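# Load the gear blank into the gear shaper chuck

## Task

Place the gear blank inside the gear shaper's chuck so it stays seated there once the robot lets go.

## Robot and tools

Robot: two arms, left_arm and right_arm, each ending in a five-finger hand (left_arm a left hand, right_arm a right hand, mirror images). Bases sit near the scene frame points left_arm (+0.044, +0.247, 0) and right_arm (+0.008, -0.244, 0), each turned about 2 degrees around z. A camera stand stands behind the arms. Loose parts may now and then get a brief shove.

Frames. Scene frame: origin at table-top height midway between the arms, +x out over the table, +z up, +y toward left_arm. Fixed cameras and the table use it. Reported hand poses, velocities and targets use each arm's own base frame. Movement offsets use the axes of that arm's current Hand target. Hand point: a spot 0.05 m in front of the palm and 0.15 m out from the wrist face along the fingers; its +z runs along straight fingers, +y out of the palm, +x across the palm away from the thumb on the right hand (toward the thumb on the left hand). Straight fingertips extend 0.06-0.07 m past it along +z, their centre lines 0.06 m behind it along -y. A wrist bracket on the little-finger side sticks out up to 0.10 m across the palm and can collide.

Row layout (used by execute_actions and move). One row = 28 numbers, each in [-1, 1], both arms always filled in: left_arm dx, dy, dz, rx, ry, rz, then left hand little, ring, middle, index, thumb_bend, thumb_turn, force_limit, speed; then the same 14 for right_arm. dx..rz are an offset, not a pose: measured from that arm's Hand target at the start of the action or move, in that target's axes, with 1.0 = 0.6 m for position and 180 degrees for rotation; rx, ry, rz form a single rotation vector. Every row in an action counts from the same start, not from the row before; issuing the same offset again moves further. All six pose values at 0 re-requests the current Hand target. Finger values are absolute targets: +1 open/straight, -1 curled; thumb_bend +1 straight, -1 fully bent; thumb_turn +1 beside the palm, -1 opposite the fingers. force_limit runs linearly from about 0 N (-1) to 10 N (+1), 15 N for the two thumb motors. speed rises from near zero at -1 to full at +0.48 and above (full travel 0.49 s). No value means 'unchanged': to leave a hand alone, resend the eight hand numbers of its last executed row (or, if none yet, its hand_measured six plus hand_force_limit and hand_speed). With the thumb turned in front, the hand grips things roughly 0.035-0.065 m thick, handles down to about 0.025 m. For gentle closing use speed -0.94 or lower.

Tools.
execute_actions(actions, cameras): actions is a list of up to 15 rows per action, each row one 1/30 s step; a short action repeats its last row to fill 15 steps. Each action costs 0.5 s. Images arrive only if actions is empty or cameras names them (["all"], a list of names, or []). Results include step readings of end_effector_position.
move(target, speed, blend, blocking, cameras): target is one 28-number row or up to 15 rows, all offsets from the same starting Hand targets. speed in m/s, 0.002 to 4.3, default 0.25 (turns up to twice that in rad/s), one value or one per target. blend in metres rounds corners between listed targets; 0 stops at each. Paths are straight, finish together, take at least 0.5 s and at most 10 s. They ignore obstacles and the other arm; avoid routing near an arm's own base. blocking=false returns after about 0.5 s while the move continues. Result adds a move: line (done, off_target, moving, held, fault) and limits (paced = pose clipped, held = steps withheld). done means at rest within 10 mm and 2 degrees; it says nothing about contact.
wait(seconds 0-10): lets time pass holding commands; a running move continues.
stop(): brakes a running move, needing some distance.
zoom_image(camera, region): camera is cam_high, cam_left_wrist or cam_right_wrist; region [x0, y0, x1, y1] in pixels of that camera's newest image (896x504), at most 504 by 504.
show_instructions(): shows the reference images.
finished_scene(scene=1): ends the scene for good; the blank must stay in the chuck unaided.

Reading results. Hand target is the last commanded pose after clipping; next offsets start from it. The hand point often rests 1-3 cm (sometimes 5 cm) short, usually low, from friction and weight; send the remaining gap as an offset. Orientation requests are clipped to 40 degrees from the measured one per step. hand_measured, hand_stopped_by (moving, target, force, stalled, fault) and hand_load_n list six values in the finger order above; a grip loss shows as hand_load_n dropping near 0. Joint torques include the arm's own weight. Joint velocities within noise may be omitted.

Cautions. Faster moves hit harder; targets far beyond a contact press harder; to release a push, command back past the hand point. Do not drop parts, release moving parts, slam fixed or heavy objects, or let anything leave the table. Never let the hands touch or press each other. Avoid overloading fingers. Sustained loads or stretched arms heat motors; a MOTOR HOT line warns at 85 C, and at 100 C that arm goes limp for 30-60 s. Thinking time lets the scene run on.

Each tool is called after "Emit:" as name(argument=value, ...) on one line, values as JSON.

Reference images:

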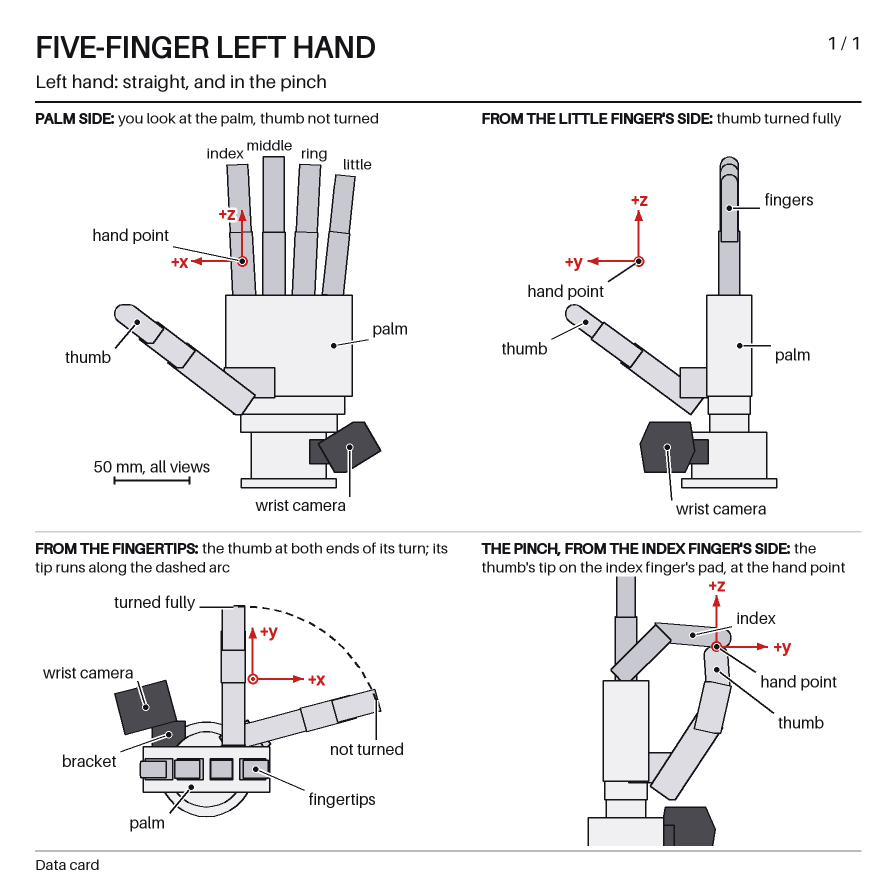

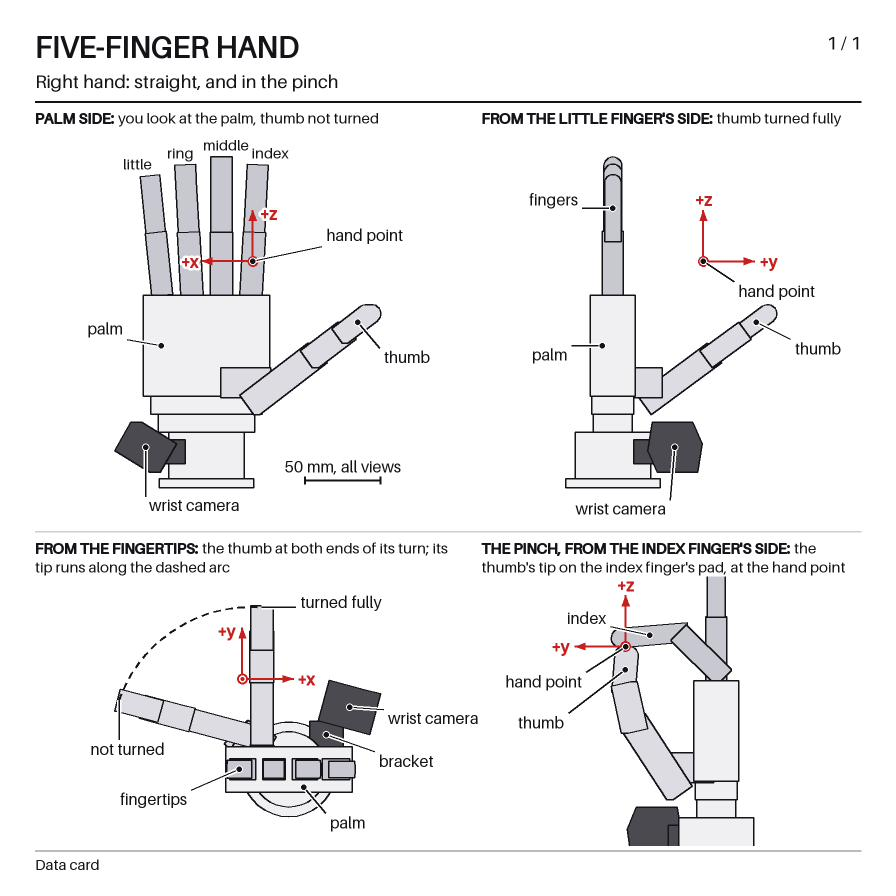

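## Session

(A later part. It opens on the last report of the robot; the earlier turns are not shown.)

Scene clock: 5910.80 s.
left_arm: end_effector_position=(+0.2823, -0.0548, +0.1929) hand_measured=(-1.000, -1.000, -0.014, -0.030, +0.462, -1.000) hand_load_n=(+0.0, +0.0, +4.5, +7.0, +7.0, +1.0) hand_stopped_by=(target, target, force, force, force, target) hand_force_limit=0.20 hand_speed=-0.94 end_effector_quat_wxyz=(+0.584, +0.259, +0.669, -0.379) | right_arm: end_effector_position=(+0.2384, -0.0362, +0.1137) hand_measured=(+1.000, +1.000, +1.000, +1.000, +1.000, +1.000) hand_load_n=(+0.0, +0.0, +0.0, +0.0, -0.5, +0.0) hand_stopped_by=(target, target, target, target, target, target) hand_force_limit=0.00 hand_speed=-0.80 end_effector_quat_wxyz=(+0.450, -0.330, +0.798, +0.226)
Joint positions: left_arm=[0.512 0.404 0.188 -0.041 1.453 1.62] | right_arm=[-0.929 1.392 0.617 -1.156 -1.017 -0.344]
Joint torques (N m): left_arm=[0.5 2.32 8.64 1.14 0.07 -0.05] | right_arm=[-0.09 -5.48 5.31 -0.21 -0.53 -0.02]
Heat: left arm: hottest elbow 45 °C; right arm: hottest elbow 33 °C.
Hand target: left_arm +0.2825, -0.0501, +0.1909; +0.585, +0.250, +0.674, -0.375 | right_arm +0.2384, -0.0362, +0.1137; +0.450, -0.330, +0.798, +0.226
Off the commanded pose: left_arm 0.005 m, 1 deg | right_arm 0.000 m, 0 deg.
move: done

Emit:
wait(seconds=0, cameras=["cam_left_wrist"])

Emit:
zoom_image(camera="cam_left_wrist", region=[340, 160, 508, 328])

Emit:
zoom_image(camera="cam_left_wrist", region=[405, 245, 465, 295])

Scene clock: 5926.50 s.
left_arm: end_effector_position=(+0.2824, -0.0548, +0.1929) hand_measured=(-1.000, -1.000, -0.014, -0.030, +0.462, -1.000) hand_load_n=(+0.0, +0.0, +4.5, +7.0, +7.0, +1.0) hand_stopped_by=(target, target, force, force, force, target) hand_force_limit=0.20 hand_speed=-0.94 end_effector_quat_wxyz=(+0.584, +0.259, +0.669, -0.379) | right_arm: end_effector_position=(+0.2384, -0.0362, +0.1137) hand_measured=(+1.000, +1.000, +1.000, +1.000, +1.000, +1.000) hand_load_n=(+0.0, +0.0, +0.0, +0.0, +0.0, +0.0) hand_stopped_by=(target, target, target, target, target, target) hand_force_limit=0.00 hand_speed=-0.80 end_effector_quat_wxyz=(+0.450, -0.330, +0.798, +0.226)
Joint positions: left_arm=[0.512 0.404 0.188 -0.041 1.453 1.62] | right_arm=[-0.929 1.392 0.617 -1.156 -1.017 -0.344]
Joint torques (N m): left_arm=[0.56 1.96 8.58 1.25 0.09 -0.02] | right_arm=[-0.09 -5.54 5.31 -0.2 -0.53 -0.02]
Heat: left arm: hottest elbow 45 °C; right arm: hottest elbow 33 °C.
Hand target: left_arm +0.2825, -0.0501, +0.1909; +0.585, +0.250, +0.674, -0.375 | right_arm +0.2384, -0.0362, +0.1137; +0.450, -0.330, +0.798, +0.226
Off the commanded pose: left_arm 0.005 m, 1 deg | right_arm 0.000 m, 0 deg.
Images, in order (width x height): cam_left_wrist 896x504.

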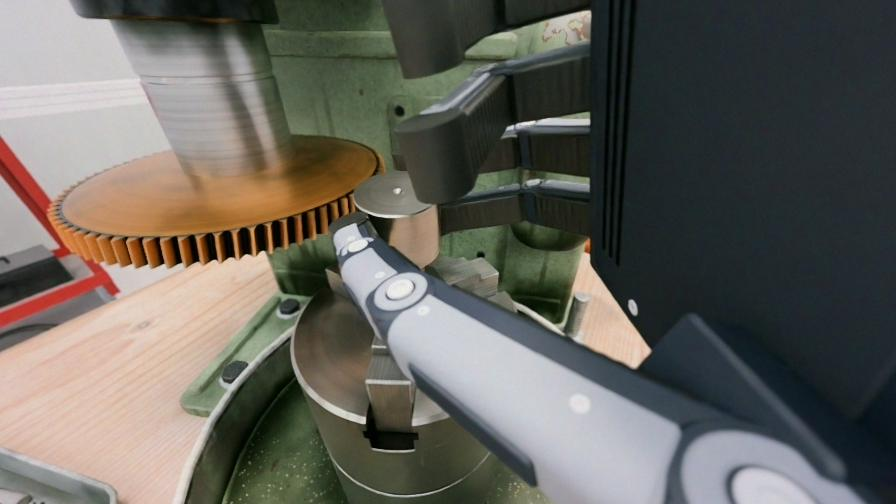

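Scaled by 3.000 from the camera's 896x504 image, which has a finer 1280x720 frame.

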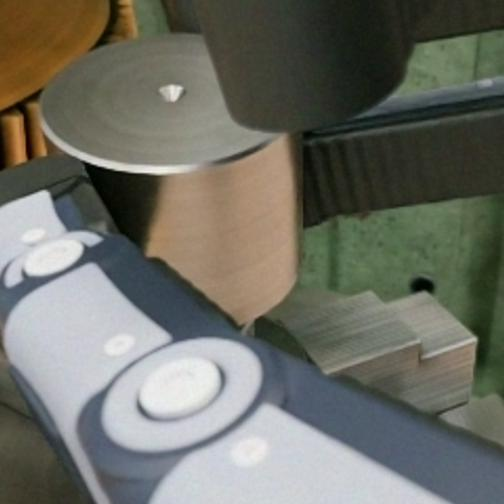

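Scaled by 8.400 from the camera's 896x504 image, which has a finer 1280x720 frame.

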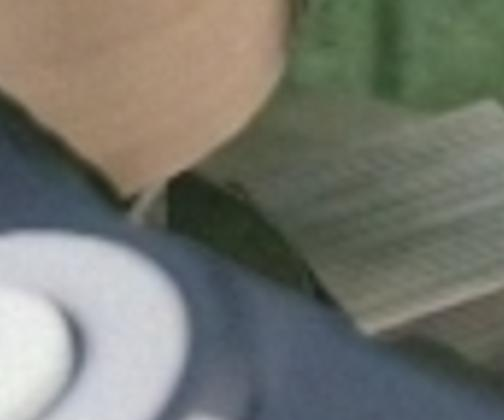

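Emit:
zoom_image(camera="cam_left_wrist", region=[345, 160, 450, 265])

Scaled by 4.800 from the camera's 896x504 image, which has a finer 1280x720 frame.

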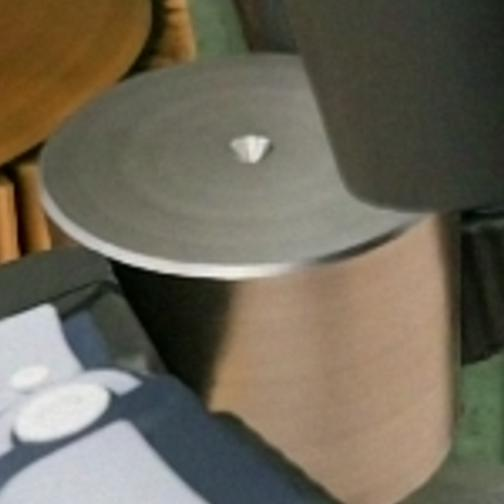

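Emit:
move(target=[-0.0016,0.0012,0.008,0,0.012,-0.005,-1,-1,-0.06,-0.08,0.43,-1,0.2,-0.94,0,0,0,0,0,0,1,1,1,1,1,1,0,-0.8], speed=0.01)

Scene clock: 5968.90 s.
left_arm: end_effector_position=(+0.2825, -0.0557, +0.1917) hand_measured=(-1.000, -1.000, -0.014, -0.030, +0.462, -1.000) hand_load_n=(+0.0, +0.0, +3.5, +5.5, +7.5, -1.0) hand_stopped_by=(target, target, force, force, force, target) hand_force_limit=0.20 hand_speed=-0.94 end_effector_quat_wxyz=(+0.578, +0.262, +0.678, -0.372) | right_arm: end_effector_position=(+0.2384, -0.0362, +0.1137) hand_measured=(+1.000, +1.000, +1.000, +1.000, +1.000, +1.000) hand_load_n=(+0.0, +0.0, +0.0, +0.0, +0.0, +0.0) hand_stopped_by=(target, target, target, target, target, target) hand_force_limit=0.00 hand_speed=-0.80 end_effector_quat_wxyz=(+0.450, -0.330, +0.798, +0.226)
Joint positions: left_arm=[0.495 0.402 0.223 -0.215 1.425 1.758] | right_arm=[-0.929 1.392 0.617 -1.156 -1.017 -0.344]
Joint torques (N m): left_arm=[-1.44 4.54 10.11 1.05 -0.36 -0.11] | right_arm=[-0.15 -5.48 5.31 -0.21 -0.53 -0.03]
Heat: left arm: hottest elbow 45 °C; right arm: hottest elbow 33 °C.
Hand target: left_arm +0.2861, -0.0534, +0.1915; +0.569, +0.251, +0.687, -0.375 | right_arm +0.2384, -0.0362, +0.1137; +0.450, -0.330, +0.798, +0.226
Off the commanded pose: left_arm 0.004 m, 2 deg | right_arm 0.000 m, 0 deg.
move: done

Emit:
wait(seconds=0, cameras=["cam_left_wrist"])

Emit:
zoom_image(camera="cam_left_wrist", region=[345, 160, 450, 265])

Emit:
zoom_image(camera="cam_left_wrist", region=[405, 245, 465, 295])

Scene clock: 5975.20 s.
left_arm: end_effector_position=(+0.2825, -0.0557, +0.1918) hand_measured=(-1.000, -1.000, -0.014, -0.030, +0.462, -1.000) hand_load_n=(+0.0, +0.0, +3.0, +5.5, +7.5, -1.0) hand_stopped_by=(target, target, force, force, force, target) hand_force_limit=0.20 hand_speed=-0.94 end_effector_quat_wxyz=(+0.578, +0.262, +0.678, -0.372) | right_arm: end_effector_position=(+0.2384, -0.0362, +0.1137) hand_measured=(+1.000, +1.000, +1.000, +1.000, +1.000, +1.000) hand_load_n=(+0.0, +0.0, +0.0, +0.0, +0.0, +0.0) hand_stopped_by=(target, target, target, target, target, target) hand_force_limit=0.00 hand_speed=-0.80 end_effector_quat_wxyz=(+0.450, -0.330, +0.798, +0.226)
Joint positions: left_arm=[0.495 0.402 0.223 -0.215 1.425 1.758] | right_arm=[-0.929 1.392 0.617 -1.156 -1.017 -0.344]
Joint torques (N m): left_arm=[-1.67 4.25 10.13 1.02 -0.38 -0.06] | right_arm=[-0.15 -5.48 5.3 -0.21 -0.53 -0.02]
Heat: left arm: hottest elbow 46 °C; right arm: hottest elbow 33 °C.
Hand target: left_arm +0.2861, -0.0534, +0.1915; +0.569, +0.251, +0.687, -0.375 | right_arm +0.2384, -0.0362, +0.1137; +0.450, -0.330, +0.798, +0.226
Off the commanded pose: left_arm 0.004 m, 2 deg | right_arm 0.000 m, 0 deg.
Images, in order (width x height): cam_left_wrist 896x504.

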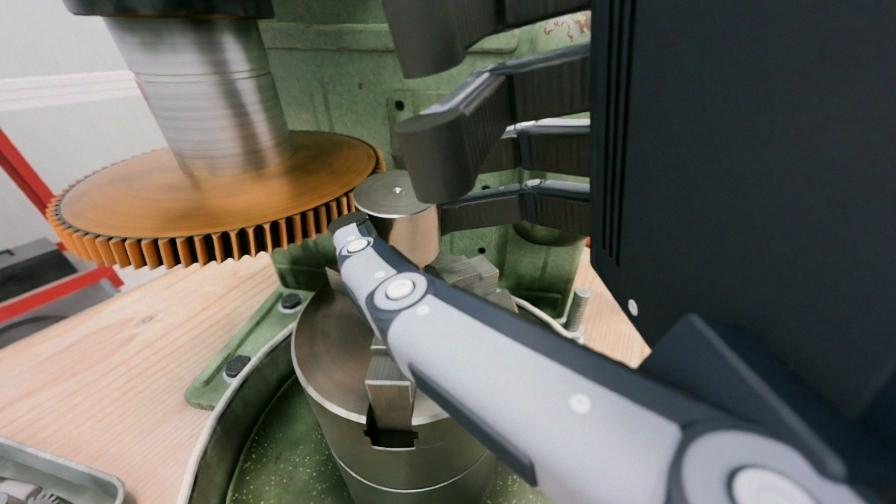

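Scaled by 4.800 from the camera's 896x504 image, which has a finer 1280x720 frame.

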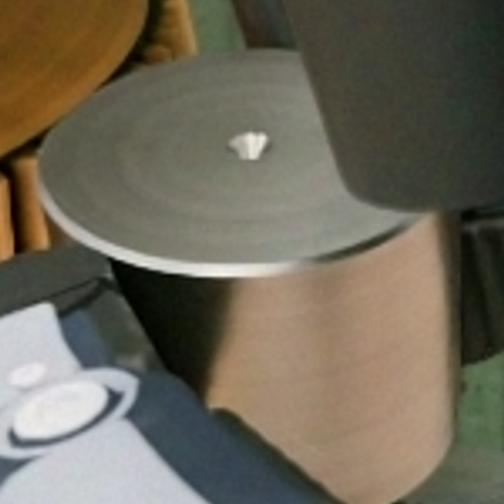

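Scaled by 8.400 from the camera's 896x504 image, which has a finer 1280x720 frame.

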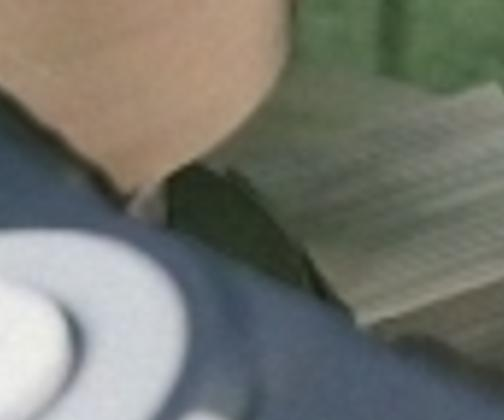

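Emit:
zoom_image(camera="cam_left_wrist", region=[400, 240, 526, 345])

Emit:
zoom_image(camera="cam_left_wrist", region=[415, 255, 455, 289])

Scaled by 4.000 from the camera's 896x504 image, which has a finer 1280x720 frame.

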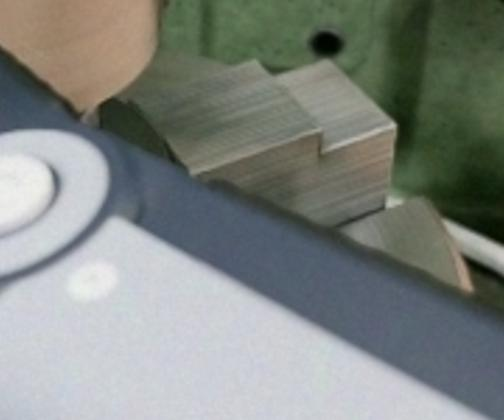

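Scaled by 12.600 from the camera's 896x504 image, which has a finer 1280x720 frame.

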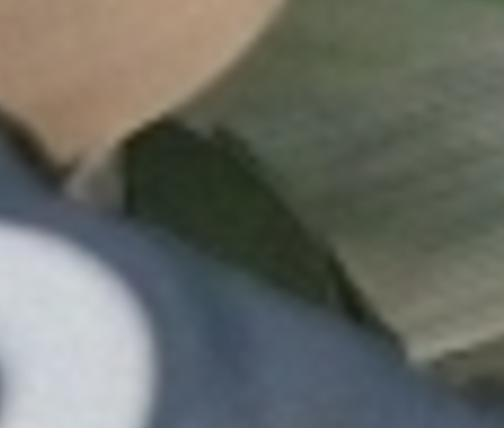

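Emit:
move(target=[0.004,0.0,0.003,0,0.012,0,-1,-1,-0.06,-0.08,0.43,-1,0.2,-0.94,0,0,0,0,0,0,1,1,1,1,1,1,0,-0.8], speed=0.01)

Scene clock: 6008.43 s.
left_arm: end_effector_position=(+0.2841, -0.0567, +0.1913) hand_measured=(-1.000, -1.000, -0.014, -0.030, +0.462, -1.000) hand_load_n=(+0.0, +0.0, +4.5, +5.0, +7.0, -3.5) hand_stopped_by=(target, target, force, force, force, target) hand_force_limit=0.20 hand_speed=-0.94 end_effector_quat_wxyz=(+0.567, +0.270, +0.687, -0.365) | right_arm: end_effector_position=(+0.2384, -0.0362, +0.1137) hand_measured=(+1.000, +1.000, +1.000, +1.000, +1.000, +1.000) hand_load_n=(+0.0, +0.0, +0.0, +0.0, +0.0, +0.0) hand_stopped_by=(target, target, target, target, target, target) hand_force_limit=0.00 hand_speed=-0.80 end_effector_quat_wxyz=(+0.450, -0.330, +0.798, +0.226)
Joint positions: left_arm=[0.473 0.428 0.269 -0.382 1.394 1.908] | right_arm=[-0.929 1.392 0.617 -1.156 -1.017 -0.344]
Joint torques (N m): left_arm=[-1.32 3.84 10 0.94 -0.21 -0.1] | right_arm=[-0.09 -5.54 5.31 -0.21 -0.53 -0.02]
Heat: left arm: hottest elbow 49 °C; right arm: hottest elbow 33 °C.
Hand target: left_arm +0.2867, -0.0550, +0.1893; +0.556, +0.259, +0.698, -0.370 | right_arm +0.2384, -0.0362, +0.1137; +0.450, -0.330, +0.798, +0.226
Off the commanded pose: left_arm 0.004 m, 2 deg | right_arm 0.000 m, 0 deg.
move: done

Emit:
move(target=[0.002,0.0017,0.0,0,0,-0.0111,-1,-1,-0.06,-0.08,0.43,-1,0.2,-0.94,0,0,0,0,0,0,1,1,1,1,1,1,0,-0.8], speed=0.01, cameras=["cam_left_wrist"])

Emit:
zoom_image(camera="cam_left_wrist", region=[345, 160, 450, 265])

Emit:
zoom_image(camera="cam_left_wrist", region=[400, 240, 526, 345])

Scene clock: 6019.17 s.
left_arm: end_effector_position=(+0.2851, -0.0563, +0.1910) hand_measured=(-1.000, -1.000, -0.014, -0.030, +0.462, -1.000) hand_load_n=(+0.0, +0.0, +5.0, +5.0, +6.5, -4.0) hand_stopped_by=(target, target, force, force, force, target) hand_force_limit=0.20 hand_speed=-0.94 end_effector_quat_wxyz=(+0.563, +0.266, +0.690, -0.370) | right_arm: end_effector_position=(+0.2384, -0.0362, +0.1137) hand_measured=(+1.000, +1.000, +1.000, +1.000, +1.000, +1.000) hand_load_n=(+0.0, +0.0, +0.0, +0.0, +0.0, +0.0) hand_stopped_by=(target, target, target, target, target, target) hand_force_limit=0.00 hand_speed=-0.80 end_effector_quat_wxyz=(+0.450, -0.330, +0.798, +0.226)
Joint positions: left_arm=[0.473 0.444 0.277 -0.391 1.396 1.909] | right_arm=[-0.929 1.392 0.617 -1.156 -1.017 -0.344]
Joint torques (N m): left_arm=[-1.03 4.01 9.89 0.83 -0.13 -0.26] | right_arm=[-0.09 -5.54 5.33 -0.2 -0.53 -0.02]
Heat: left arm: hottest elbow 49 °C; right arm: hottest elbow 33 °C.
Hand target: left_arm +0.2872, -0.0545, +0.1878; +0.550, +0.246, +0.702, -0.380 | right_arm +0.2384, -0.0362, +0.1137; +0.450, -0.330, +0.798, +0.226
Off the commanded pose: left_arm 0.004 m, 3 deg | right_arm 0.000 m, 0 deg.
move: off_target (left_arm)
Images, in order (width x height): cam_left_wrist 896x504.

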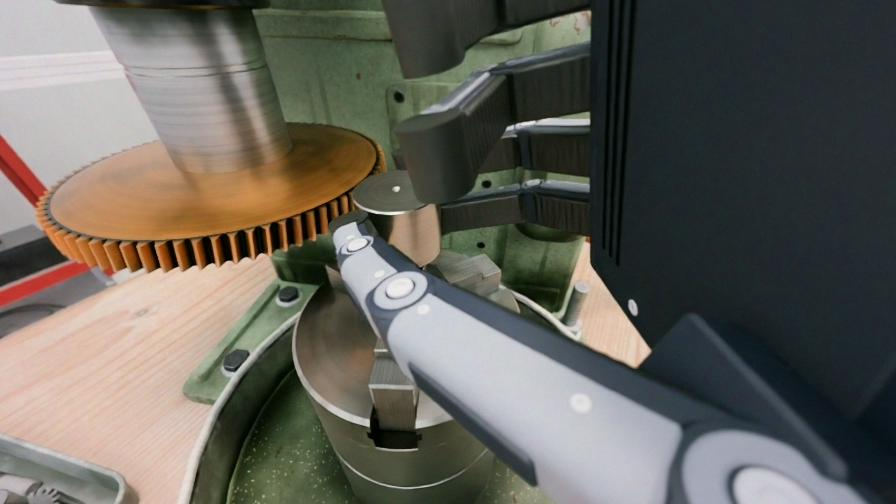

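Scaled by 4.800 from the camera's 896x504 image, which has a finer 1280x720 frame.

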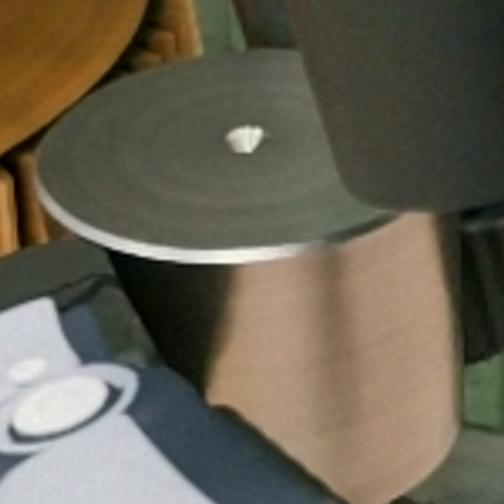

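Scaled by 4.000 from the camera's 896x504 image, which has a finer 1280x720 frame.

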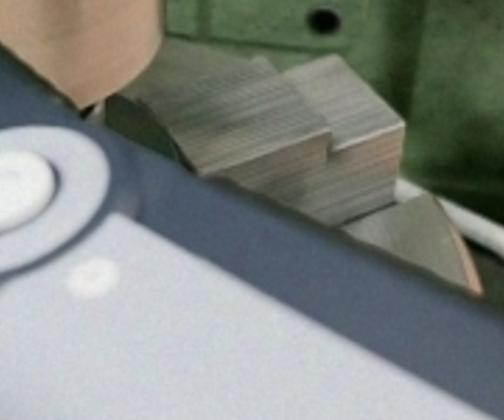

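Emit:
move(target=[0.0064,0.00175,0.0007,0,0,0,-1,-1,-0.06,-0.08,0.43,-1,0.2,-0.94,0,0,0,0,0,0,1,1,1,1,1,1,0,-0.8], speed=0.01)

Scene clock: 6040.03 s.
left_arm: end_effector_position=(+0.2851, -0.0564, +0.1905) hand_measured=(-1.000, -1.000, -0.014, -0.030, +0.462, -1.000) hand_load_n=(+0.0, +0.0, +5.0, +5.5, +6.5, -4.0) hand_stopped_by=(target, target, force, force, force, target) hand_force_limit=0.20 hand_speed=-0.94 end_effector_quat_wxyz=(+0.562, +0.265, +0.690, -0.371) | right_arm: end_effector_position=(+0.2384, -0.0362, +0.1137) hand_measured=(+1.000, +1.000, +1.000, +1.000, +1.000, +1.000) hand_load_n=(+0.0, +0.0, -0.5, +0.0, +0.0, +0.0) hand_stopped_by=(target, target, target, target, target, target) hand_force_limit=0.00 hand_speed=-0.80 end_effector_quat_wxyz=(+0.450, -0.330, +0.798, +0.226)
Joint positions: left_arm=[0.473 0.446 0.277 -0.392 1.397 1.909] | right_arm=[-0.929 1.392 0.617 -1.156 -1.017 -0.344]
Joint torques (N m): left_arm=[-1.03 3.6 9.22 1.16 -0.12 -0.22] | right_arm=[-0.15 -5.54 5.31 -0.21 -0.53 -0.02]
Heat: left arm: hottest elbow 47 °C; right arm: hottest elbow 33 °C.
Hand target: left_arm +0.2871, -0.0545, +0.1837; +0.550, +0.246, +0.702, -0.380 | right_arm +0.2384, -0.0362, +0.1137; +0.450, -0.330, +0.798, +0.226
Off the commanded pose: left_arm 0.007 m, 3 deg | right_arm 0.000 m, 0 deg.
move: off_target (left_arm)

Emit:
move(target=[0.0048,0.0013,0.0005,0,0,0,-1,-1,-0.06,-0.08,0.43,-1,0.2,-0.94,0,0,0,0,0,0,1,1,1,1,1,1,0,-0.8], speed=0.01)

Scene clock: 6042.97 s.
left_arm: end_effector_position=(+0.2853, -0.0565, +0.1902) hand_measured=(-1.000, -1.000, -0.014, -0.030, +0.462, -1.000) hand_load_n=(+0.0, -0.5, +5.0, +5.0, +7.0, -4.0) hand_stopped_by=(target, target, force, force, force, target) hand_force_limit=0.20 hand_speed=-0.94 end_effector_quat_wxyz=(+0.562, +0.265, +0.690, -0.371) | right_arm: end_effector_position=(+0.2384, -0.0362, +0.1137) hand_measured=(+1.000, +1.000, +1.000, +1.000, +1.000, +1.000) hand_load_n=(+0.0, +0.0, +0.0, +0.0, +0.0, +0.0) hand_stopped_by=(target, target, target, target, target, target) hand_force_limit=0.00 hand_speed=-0.80 end_effector_quat_wxyz=(+0.450, -0.330, +0.798, +0.226)
Joint positions: left_arm=[0.473 0.449 0.277 -0.392 1.398 1.912] | right_arm=[-0.929 1.392 0.617 -1.156 -1.017 -0.344]
Joint torques (N m): left_arm=[-1.38 4.6 8.77 1.4 -0.14 -0.2] | right_arm=[-0.15 -5.48 5.31 -0.2 -0.53 -0.02]
Heat: left arm: hottest elbow 47 °C; right arm: hottest elbow 33 °C.
Hand target: left_arm +0.2871, -0.0545, +0.1807; +0.550, +0.246, +0.702, -0.380 | right_arm +0.2384, -0.0362, +0.1137; +0.450, -0.330, +0.798, +0.226
Off the commanded pose: left_arm 0.010 m, 3 deg | right_arm 0.000 m, 0 deg.
move: off_target (left_arm)

Emit:
move(target=[0.00543,-0.00143,0.00157,0,0,0,-1,-1,-0.06,-0.08,0.43,-1,0.2,-0.94,0,0,0,0,0,0,1,1,1,1,1,1,0,-0.8], speed=0.01)

Scene clock: 6048.10 s.
left_arm: end_effector_position=(+0.2855, -0.0565, +0.1905) hand_measured=(-1.000, -1.000, -0.014, -0.030, +0.462, -1.000) hand_load_n=(+0.0, +0.0, +5.0, +5.0, +6.5, -4.0) hand_stopped_by=(target, target, force, force, force, target) hand_force_limit=0.20 hand_speed=-0.94 end_effector_quat_wxyz=(+0.563, +0.266, +0.689, -0.371) | right_arm: end_effector_position=(+0.2384, -0.0362, +0.1137) hand_measured=(+1.000, +1.000, +1.000, +1.000, +1.000, +1.000) hand_load_n=(+0.0, +0.0, +0.0, +0.0, +0.0, +0.0) hand_stopped_by=(target, target, target, target, target, target) hand_force_limit=0.00 hand_speed=-0.80 end_effector_quat_wxyz=(+0.450, -0.330, +0.798, +0.226)
Joint positions: left_arm=[0.472 0.449 0.277 -0.39 1.398 1.913] | right_arm=[-0.929 1.392 0.617 -1.156 -1.017 -0.344]
Joint torques (N m): left_arm=[-1.38 3.6 8.09 1.77 -0.28 -0.23] | right_arm=[-0.15 -5.48 5.31 -0.21 -0.53 -0.02]
Heat: left arm: hottest elbow 46 °C; right arm: hottest elbow 33 °C.
Hand target: left_arm +0.2861, -0.0560, +0.1777; +0.550, +0.246, +0.702, -0.380 | right_arm +0.2384, -0.0362, +0.1137; +0.450, -0.330, +0.798, +0.226
Off the commanded pose: left_arm 0.013 m, 3 deg | right_arm 0.000 m, 0 deg.
move: off_target (left_arm)

Emit:
move(target=[[0.0016,-0.0016,0,0,0,0.0111,-1,-1,-0.06,-0.08,0.43,-1,0.2,-0.94,0,0,0,0,0,0,1,1,1,1,1,1,0,-0.8],[-0.0003,0,0.0016,0,0.0111,0,-1,-1,-0.06,-0.08,0.43,-1,0.2,-0.94,0,0,0,0,0,0,1,1,1,1,1,1,0,-0.8],[-0.0016,0.0016,0,0,0,-0.0111,-1,-1,-0.06,-0.08,0.43,-1,0.2,-0.94,0,0,0,0,0,0,1,1,1,1,1,1,0,-0.8],[0.0003,0,-0.0016,0,-0.0111,0,-1,-1,-0.06,-0.08,0.43,-1,0.2,-0.94,0,0,0,0,0,0,1,1,1,1,1,1,0,-0.8],[0,0,0,0,0,0,-1,-1,-0.06,-0.08,0.43,-1,0.2,-0.94,0,0,0,0,0,0,1,1,1,1,1,1,0,-0.8]], speed=0.02, blend=0.0005, cameras=["cam_left_wrist"])

Emit:
zoom_image(camera="cam_left_wrist", region=[345, 160, 450, 265])

Emit:
zoom_image(camera="cam_left_wrist", region=[400, 240, 526, 345])

Scene clock: 6089.37 s.
left_arm: end_effector_position=(+0.2864, -0.0572, +0.1838) hand_measured=(-1.000, -1.000, -0.014, -0.030, +0.462, -1.000) hand_load_n=(+0.0, +0.0, +4.0, +6.0, +5.0, -2.0) hand_stopped_by=(target, target, force, force, force, target) hand_force_limit=0.20 hand_speed=-0.94 end_effector_quat_wxyz=(+0.564, +0.266, +0.689, -0.369) | right_arm: end_effector_position=(+0.2384, -0.0362, +0.1137) hand_measured=(+1.000, +1.000, +1.000, +1.000, +1.000, +1.000) hand_load_n=(+0.0, +0.0, +0.0, +0.0, +0.0, +0.0) hand_stopped_by=(target, target, target, target, target, target) hand_force_limit=0.00 hand_speed=-0.80 end_effector_quat_wxyz=(+0.450, -0.330, +0.798, +0.226)
Joint positions: left_arm=[0.464 0.449 0.251 -0.326 1.388 1.876] | right_arm=[-0.929 1.392 0.617 -1.156 -1.017 -0.344]
Joint torques (N m): left_arm=[-1.03 3.72 9.47 0.68 -0.1 -0.23] | right_arm=[-0.21 -5.54 5.33 -0.21 -0.53 -0.02]
Heat: left arm: hottest elbow 45 °C; right arm: hottest elbow 33 °C.
Hand target: left_arm +0.2862, -0.0559, +0.1778; +0.550, +0.246, +0.702, -0.380 | right_arm +0.2384, -0.0362, +0.1137; +0.450, -0.330, +0.798, +0.226
Off the commanded pose: left_arm 0.006 m, 3 deg | right_arm 0.000 m, 0 deg.
move: off_target (left_arm)
Images, in order (width x height): cam_left_wrist 896x504.

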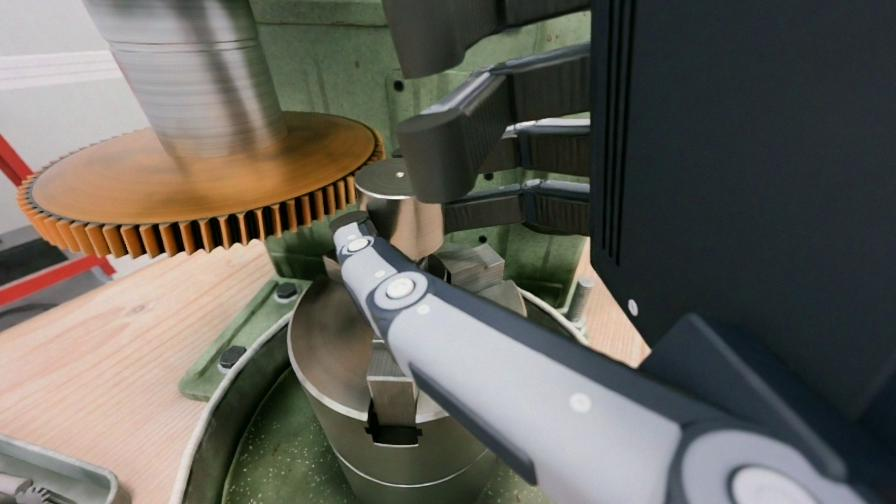

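Scaled by 4.800 from the camera's 896x504 image, which has a finer 1280x720 frame.

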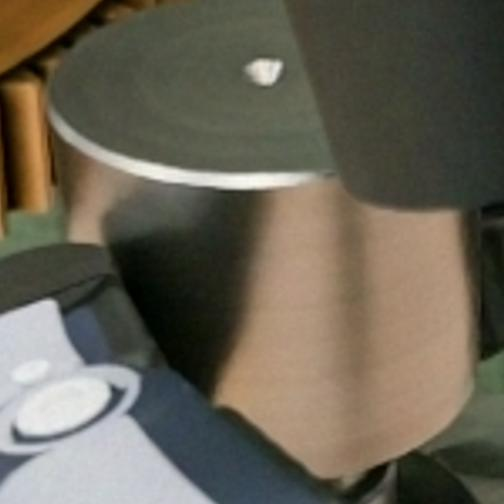

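Scaled by 4.000 from the camera's 896x504 image, which has a finer 1280x720 frame.

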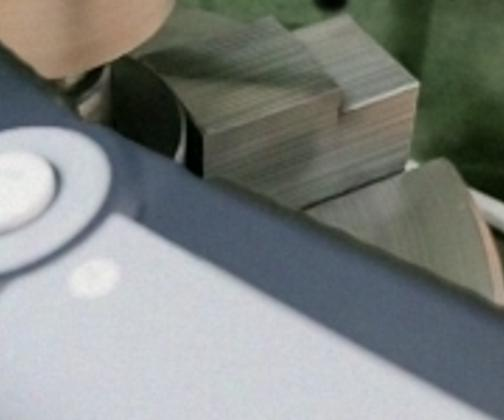

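Emit:
zoom_image(camera="cam_left_wrist", region=[405, 245, 455, 287])

Emit:
zoom_image(camera="cam_left_wrist", region=[412, 250, 436, 270])

Scaled by 10.080 from the camera's 896x504 image, which has a finer 1280x720 frame.

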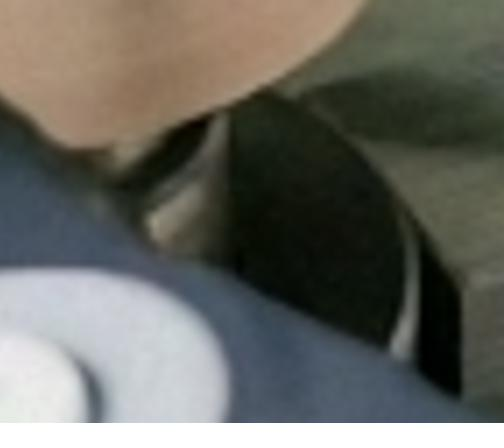

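Scaled by 21.000 from the camera's 896x504 image, which has a finer 1280x720 frame.

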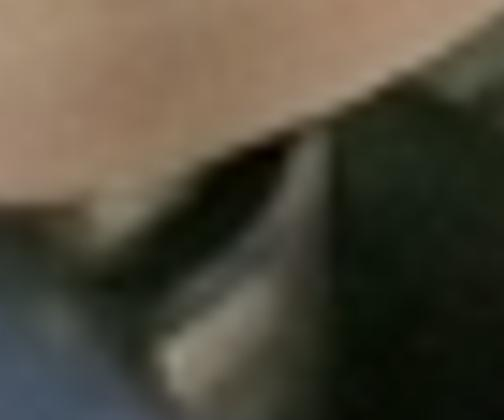

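Emit:
zoom_image(camera="cam_left_wrist", region=[80, 0, 300, 180])

Emit:
zoom_image(camera="cam_left_wrist", region=[270, 330, 480, 504])

Emit:
zoom_image(camera="cam_left_wrist", region=[440, 200, 650, 374])

Scaled by 2.291 from the camera's 896x504 image, which has a finer 1280x720 frame.

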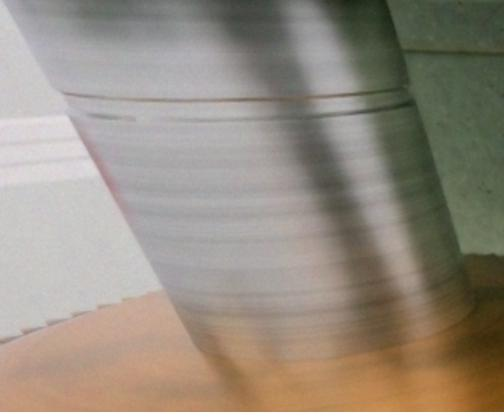

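Scaled by 2.400 from the camera's 896x504 image, which has a finer 1280x720 frame.

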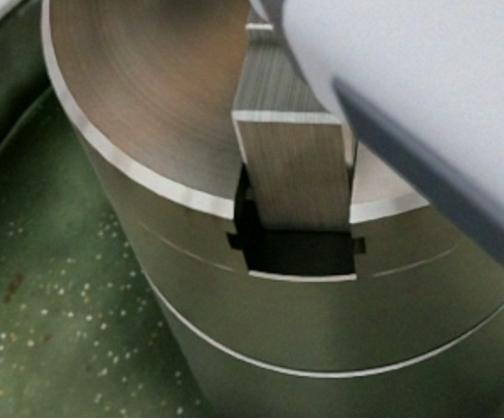

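Scaled by 2.400 from the camera's 896x504 image, which has a finer 1280x720 frame.

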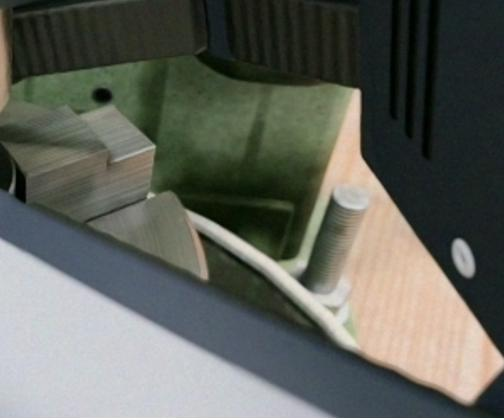

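Emit:
move(target=[-0.0064,-0.00175,-0.0007,0,0,0,-1,-1,-0.06,-0.08,0.43,-1,0.2,-0.94,0,0,0,0,0,0,1,1,1,1,1,1,0,-0.8], speed=0.01)

Scene clock: 6189.23 s.
left_arm: end_effector_position=(+0.2860, -0.0573, +0.1843) hand_measured=(-1.000, -1.000, -0.014, -0.030, +0.462, -1.000) hand_load_n=(+0.0, +0.0, +5.0, +7.0, +4.5, -1.0) hand_stopped_by=(target, target, force, force, force, target) hand_force_limit=0.20 hand_speed=-0.94 end_effector_quat_wxyz=(+0.562, +0.264, +0.691, -0.371) | right_arm: end_effector_position=(+0.2384, -0.0362, +0.1137) hand_measured=(+1.000, +1.000, +1.000, +1.000, +1.000, +1.000) hand_load_n=(+0.0, +0.0, +0.0, +0.0, +0.0, +0.0) hand_stopped_by=(target, target, target, target, target, target) hand_force_limit=0.00 hand_speed=-0.80 end_effector_quat_wxyz=(+0.450, -0.330, +0.798, +0.226)
Joint positions: left_arm=[0.463 0.449 0.258 -0.346 1.385 1.882] | right_arm=[-0.929 1.392 0.617 -1.156 -1.017 -0.344]
Joint torques (N m): left_arm=[-0.56 3.02 9.76 0.57 0.07 -0.21] | right_arm=[-0.09 -5.54 5.31 -0.21 -0.53 -0.02]
Heat: left arm: hottest elbow 48 °C; right arm: hottest elbow 33 °C.
Hand target: left_arm +0.2862, -0.0559, +0.1818; +0.550, +0.246, +0.702, -0.380 | right_arm +0.2384, -0.0362, +0.1137; +0.450, -0.330, +0.798, +0.226
Off the commanded pose: left_arm 0.003 m, 3 deg | right_arm 0.000 m, 0 deg.
move: off_target (left_arm)

Emit:
move(target=[0,0,0,0,0,0,-1,-1,-0.06,-0.08,0.475,-1,0.2,-0.94,0,0,0,0,0,0,1,1,1,1,1,1,0,-0.8], speed=0.01)

Scene clock: 6192.13 s.
left_arm: end_effector_position=(+0.2850, -0.0579, +0.1826) hand_measured=(-1.000, -1.000, -0.014, -0.030, +0.476, -1.000) hand_load_n=(+0.0, +0.0, +4.5, +1.5, +2.5, -1.0) hand_stopped_by=(target, target, force, force, target, target) hand_force_limit=0.20 hand_speed=-0.94 end_effector_quat_wxyz=(+0.559, +0.261, +0.693, -0.374) | right_arm: end_effector_position=(+0.2384, -0.0362, +0.1137) hand_measured=(+1.000, +1.000, +1.000, +1.000, +1.000, +1.000) hand_load_n=(+0.0, +0.0, +0.0, +0.0, +0.0, +0.0) hand_stopped_by=(target, target, target, target, target, target) hand_force_limit=0.00 hand_speed=-0.80 end_effector_quat_wxyz=(+0.450, -0.330, +0.798, +0.226)
Joint positions: left_arm=[0.462 0.449 0.258 -0.358 1.385 1.882] | right_arm=[-0.929 1.392 0.617 -1.156 -1.017 -0.344]
Joint torques (N m): left_arm=[-0.56 2.84 9.89 0.94 0.1 -0.19] | right_arm=[-0.15 -5.48 5.31 -0.21 -0.53 -0.02]
Heat: left arm: hottest elbow 48 °C; right arm: hottest elbow 33 °C.
Hand target: left_arm +0.2861, -0.0560, +0.1818; +0.550, +0.246, +0.702, -0.380 | right_arm +0.2384, -0.0362, +0.1137; +0.450, -0.330, +0.798, +0.226
Off the commanded pose: left_arm 0.002 m, 2 deg | right_arm 0.000 m, 0 deg.
move: done

Emit:
wait(seconds=0, cameras=["cam_left_wrist"])

Emit:
zoom_image(camera="cam_left_wrist", region=[340, 140, 466, 245])

Emit:
zoom_image(camera="cam_left_wrist", region=[400, 235, 460, 285])

Scene clock: 6195.00 s.
left_arm: end_effector_position=(+0.2850, -0.0579, +0.1826) hand_measured=(-1.000, -1.000, -0.014, -0.030, +0.476, -1.000) hand_load_n=(+0.0, +0.0, +4.5, +1.0, +2.0, -1.0) hand_stopped_by=(target, target, force, force, target, target) hand_force_limit=0.20 hand_speed=-0.94 end_effector_quat_wxyz=(+0.559, +0.261, +0.693, -0.374) | right_arm: end_effector_position=(+0.2384, -0.0362, +0.1137) hand_measured=(+1.000, +1.000, +1.000, +1.000, +1.000, +1.000) hand_load_n=(+0.0, +0.0, +0.0, +0.0, +0.0, +0.5) hand_stopped_by=(target, target, target, target, target, target) hand_force_limit=0.00 hand_speed=-0.80 end_effector_quat_wxyz=(+0.450, -0.330, +0.798, +0.226)
Joint positions: left_arm=[0.462 0.449 0.258 -0.358 1.385 1.882] | right_arm=[-0.929 1.392 0.617 -1.156 -1.017 -0.344]
Joint torques (N m): left_arm=[-1.03 3.25 9.84 0.95 0.11 -0.16] | right_arm=[-0.15 -5.54 5.31 -0.21 -0.53 -0.02]
Heat: left arm: hottest elbow 48 °C; right arm: hottest elbow 33 °C.
Hand target: left_arm +0.2862, -0.0560, +0.1818; +0.550, +0.246, +0.702, -0.380 | right_arm +0.2384, -0.0362, +0.1137; +0.450, -0.330, +0.798, +0.226
Off the commanded pose: left_arm 0.002 m, 2 deg | right_arm 0.000 m, 0 deg.
Images, in order (width x height): cam_left_wrist 896x504.

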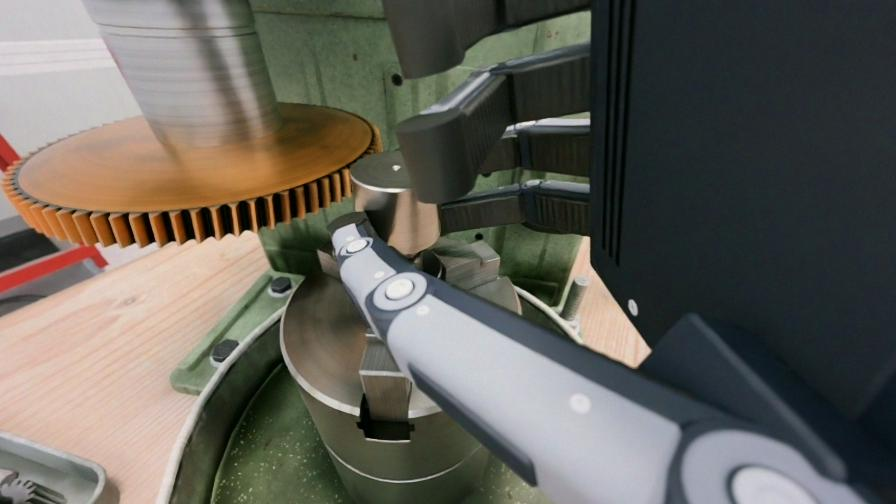

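Scaled by 4.000 from the camera's 896x504 image, which has a finer 1280x720 frame.

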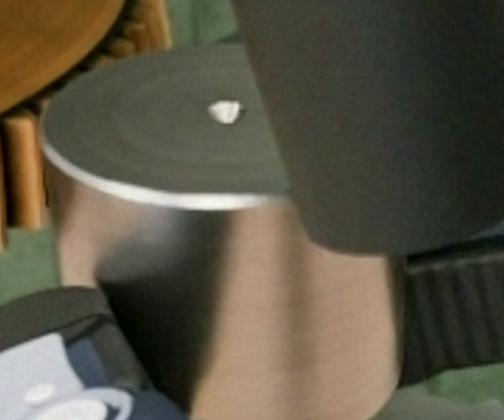

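Scaled by 8.400 from the camera's 896x504 image, which has a finer 1280x720 frame.

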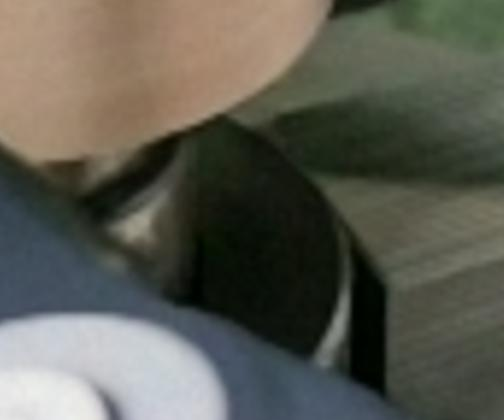

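Emit:
move(target=[0,0,0,0,0,0,-1,-1,-0.06,-0.08,0.49,-1,0.2,-0.94,0,0,0,0,0,0,1,1,1,1,1,1,0,-0.8], speed=0.01)

Scene clock: 6199.13 s.
left_arm: end_effector_position=(+0.2842, -0.0583, +0.1807) hand_measured=(-1.000, -1.000, -0.014, -0.030, +0.490, -1.000) hand_load_n=(+0.0, +0.0, +4.0, +0.0, +0.0, +0.0) hand_stopped_by=(target, target, force, force, target, target) hand_force_limit=0.20 hand_speed=-0.94 end_effector_quat_wxyz=(+0.556, +0.257, +0.695, -0.377) | right_arm: end_effector_position=(+0.2384, -0.0362, +0.1137) hand_measured=(+1.000, +1.000, +1.000, +1.000, +1.000, +1.000) hand_load_n=(+0.0, +0.0, +0.0, +0.0, +0.0, +0.0) hand_stopped_by=(target, target, target, target, target, target) hand_force_limit=0.00 hand_speed=-0.80 end_effector_quat_wxyz=(+0.450, -0.330, +0.798, +0.226)
Joint positions: left_arm=[0.462 0.451 0.258 -0.368 1.385 1.882] | right_arm=[-0.929 1.392 0.617 -1.156 -1.017 -0.344]
Joint torques (N m): left_arm=[-0.85 3.43 9.77 1.1 0.07 -0.12] | right_arm=[-0.15 -5.48 5.31 -0.21 -0.53 -0.02]
Heat: left arm: hottest elbow 49 °C; right arm: hottest elbow 33 °C.
Hand target: left_arm +0.2861, -0.0560, +0.1818; +0.550, +0.246, +0.702, -0.380 | right_arm +0.2384, -0.0362, +0.1137; +0.450, -0.330, +0.798, +0.226
Off the commanded pose: left_arm 0.003 m, 2 deg | right_arm 0.000 m, 0 deg.
move: done

Emit:
wait(seconds=0.3, cameras=["cam_left_wrist"])

Emit:
zoom_image(camera="cam_left_wrist", region=[340, 140, 466, 245])

Emit:
zoom_image(camera="cam_left_wrist", region=[400, 225, 460, 275])

Scene clock: 6202.67 s.
left_arm: end_effector_position=(+0.2842, -0.0583, +0.1807) hand_measured=(-1.000, -1.000, -0.014, -0.030, +0.490, -1.000) hand_load_n=(+0.0, +0.0, +4.0, +0.0, +0.0, +0.0) hand_stopped_by=(target, target, force, force, target, target) hand_force_limit=0.20 hand_speed=-0.94 end_effector_quat_wxyz=(+0.556, +0.257, +0.695, -0.377) | right_arm: end_effector_position=(+0.2384, -0.0362, +0.1137) hand_measured=(+1.000, +1.000, +1.000, +1.000, +1.000, +1.000) hand_load_n=(+0.0, +0.0, +0.0, +0.0, +0.0, +0.0) hand_stopped_by=(target, target, target, target, target, target) hand_force_limit=0.00 hand_speed=-0.80 end_effector_quat_wxyz=(+0.450, -0.330, +0.798, +0.226)
Joint positions: left_arm=[0.462 0.451 0.258 -0.368 1.385 1.882] | right_arm=[-0.929 1.392 0.617 -1.156 -1.017 -0.344]
Joint torques (N m): left_arm=[-0.79 2.67 9.94 1.29 0.09 -0.12] | right_arm=[-0.09 -5.54 5.31 -0.2 -0.53 -0.02]
Heat: left arm: hottest elbow 49 °C; right arm: hottest elbow 33 °C.
Hand target: left_arm +0.2861, -0.0560, +0.1818; +0.550, +0.246, +0.702, -0.380 | right_arm +0.2384, -0.0362, +0.1137; +0.450, -0.330, +0.798, +0.226
Off the commanded pose: left_arm 0.003 m, 2 deg | right_arm 0.000 m, 0 deg.
wait: 0.30 s; at rest from the start
Images, in order (width x height): cam_left_wrist 896x504.

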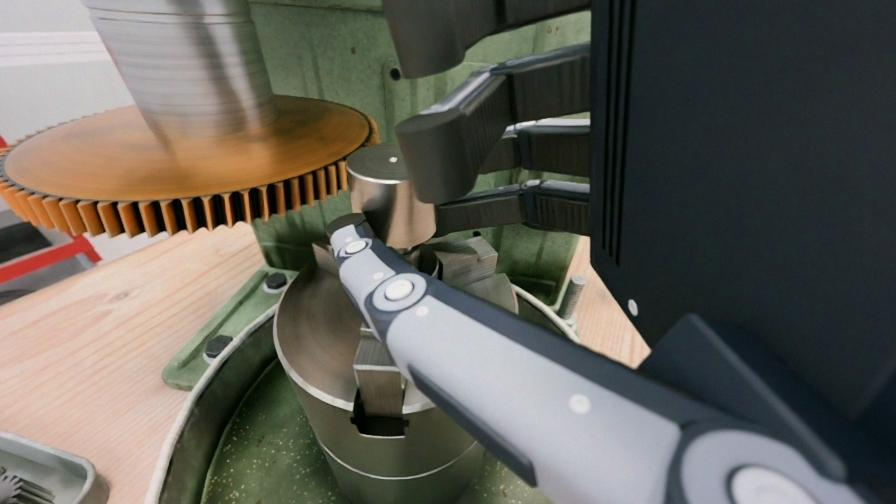

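Scaled by 4.000 from the camera's 896x504 image, which has a finer 1280x720 frame.

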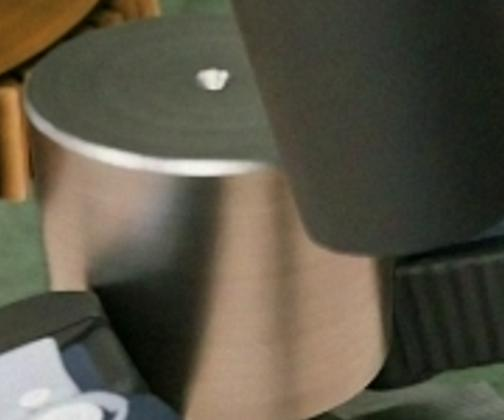

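Scaled by 8.400 from the camera's 896x504 image, which has a finer 1280x720 frame.

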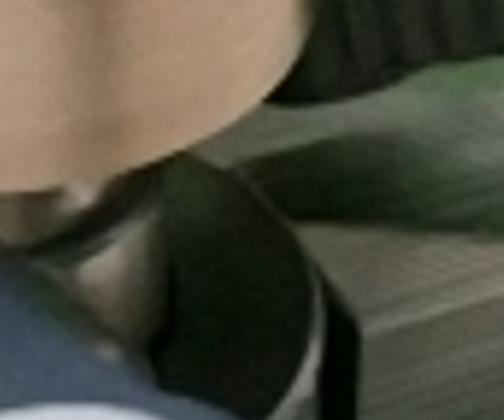

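Emit:
zoom_image(camera="cam_left_wrist", region=[398, 240, 446, 280])

Scaled by 10.500 from the camera's 896x504 image, which has a finer 1280x720 frame.

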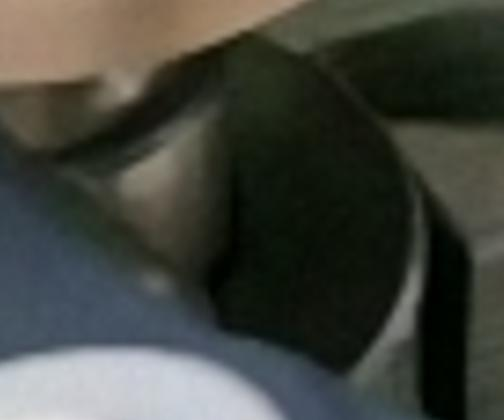

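Emit:
zoom_image(camera="cam_left_wrist", region=[406, 254, 430, 274])

Scaled by 21.000 from the camera's 896x504 image, which has a finer 1280x720 frame.

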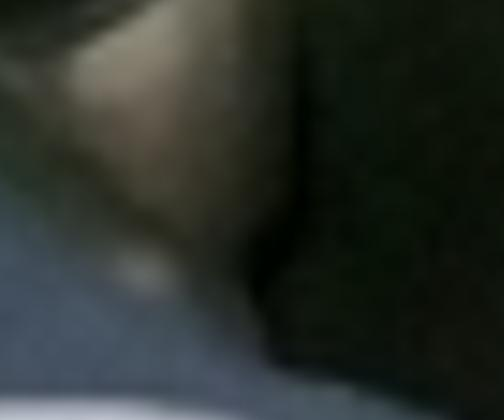

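Emit:
move(target=[0,0,0,0,0,0,-1,-1,0.03,0.01,0.49,-1,0.2,-0.94,0,0,0,0,0,0,1,1,1,1,1,1,0,-0.8], speed=0.01, cameras=["cam_left_wrist"])

Emit:
zoom_image(camera="cam_left_wrist", region=[340, 140, 466, 245])

Emit:
zoom_image(camera="cam_left_wrist", region=[398, 235, 446, 275])

Scene clock: 6269.93 s.
left_arm: end_effector_position=(+0.2846, -0.0571, +0.1778) hand_measured=(-1.000, -1.000, +0.030, +0.010, +0.490, -1.000) hand_load_n=(+0.0, +0.0, +0.0, +0.0, +0.0, +0.5) hand_stopped_by=(target, target, target, target, target, target) hand_force_limit=0.20 hand_speed=-0.94 end_effector_quat_wxyz=(+0.553, +0.252, +0.699, -0.377) | right_arm: end_effector_position=(+0.2384, -0.0362, +0.1137) hand_measured=(+1.000, +1.000, +1.000, +1.000, +1.000, +1.000) hand_load_n=(+0.0, +0.0, +0.0, +0.0, +0.0, +0.0) hand_stopped_by=(target, target, target, target, target, target) hand_force_limit=0.00 hand_speed=-0.80 end_effector_quat_wxyz=(+0.450, -0.330, +0.798, +0.226)
Joint positions: left_arm=[0.462 0.457 0.258 -0.374 1.376 1.882] | right_arm=[-0.929 1.392 0.617 -1.156 -1.017 -0.344]
Joint torques (N m): left_arm=[-1.03 2.43 9.88 1.51 0.47 -0.13] | right_arm=[-0.09 -5.54 5.31 -0.21 -0.53 -0.02]
Heat: left arm: hottest elbow 49 °C; right arm: hottest elbow 33 °C.
Hand target: left_arm +0.2861, -0.0560, +0.1818; +0.550, +0.246, +0.702, -0.380 | right_arm +0.2384, -0.0362, +0.1137; +0.450, -0.330, +0.798, +0.226
Off the commanded pose: left_arm 0.004 m, 1 deg | right_arm 0.000 m, 0 deg.
move: done
Images, in order (width x height): cam_left_wrist 896x504.

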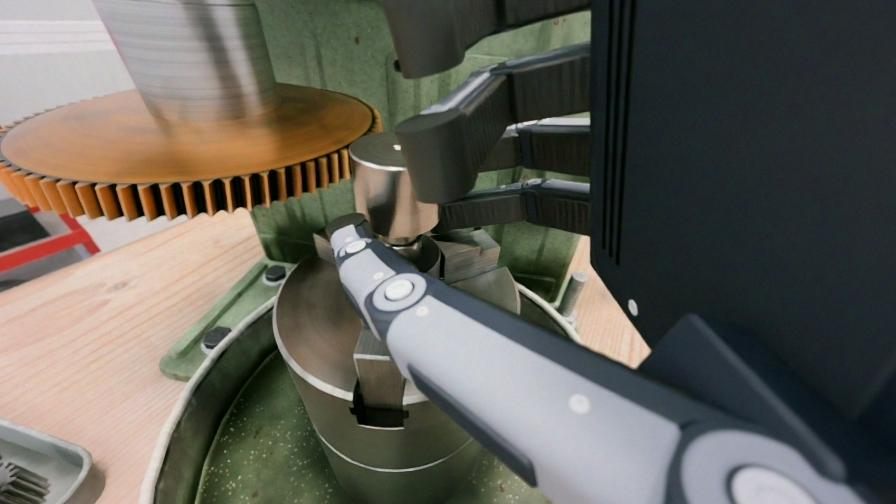

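Scaled by 4.000 from the camera's 896x504 image, which has a finer 1280x720 frame.

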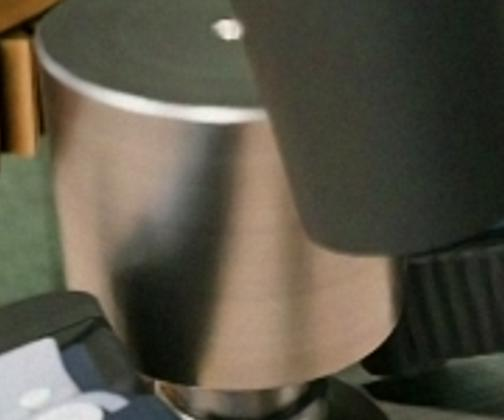

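Scaled by 10.500 from the camera's 896x504 image, which has a finer 1280x720 frame.

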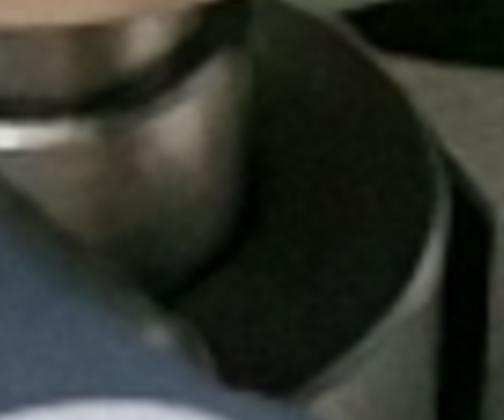

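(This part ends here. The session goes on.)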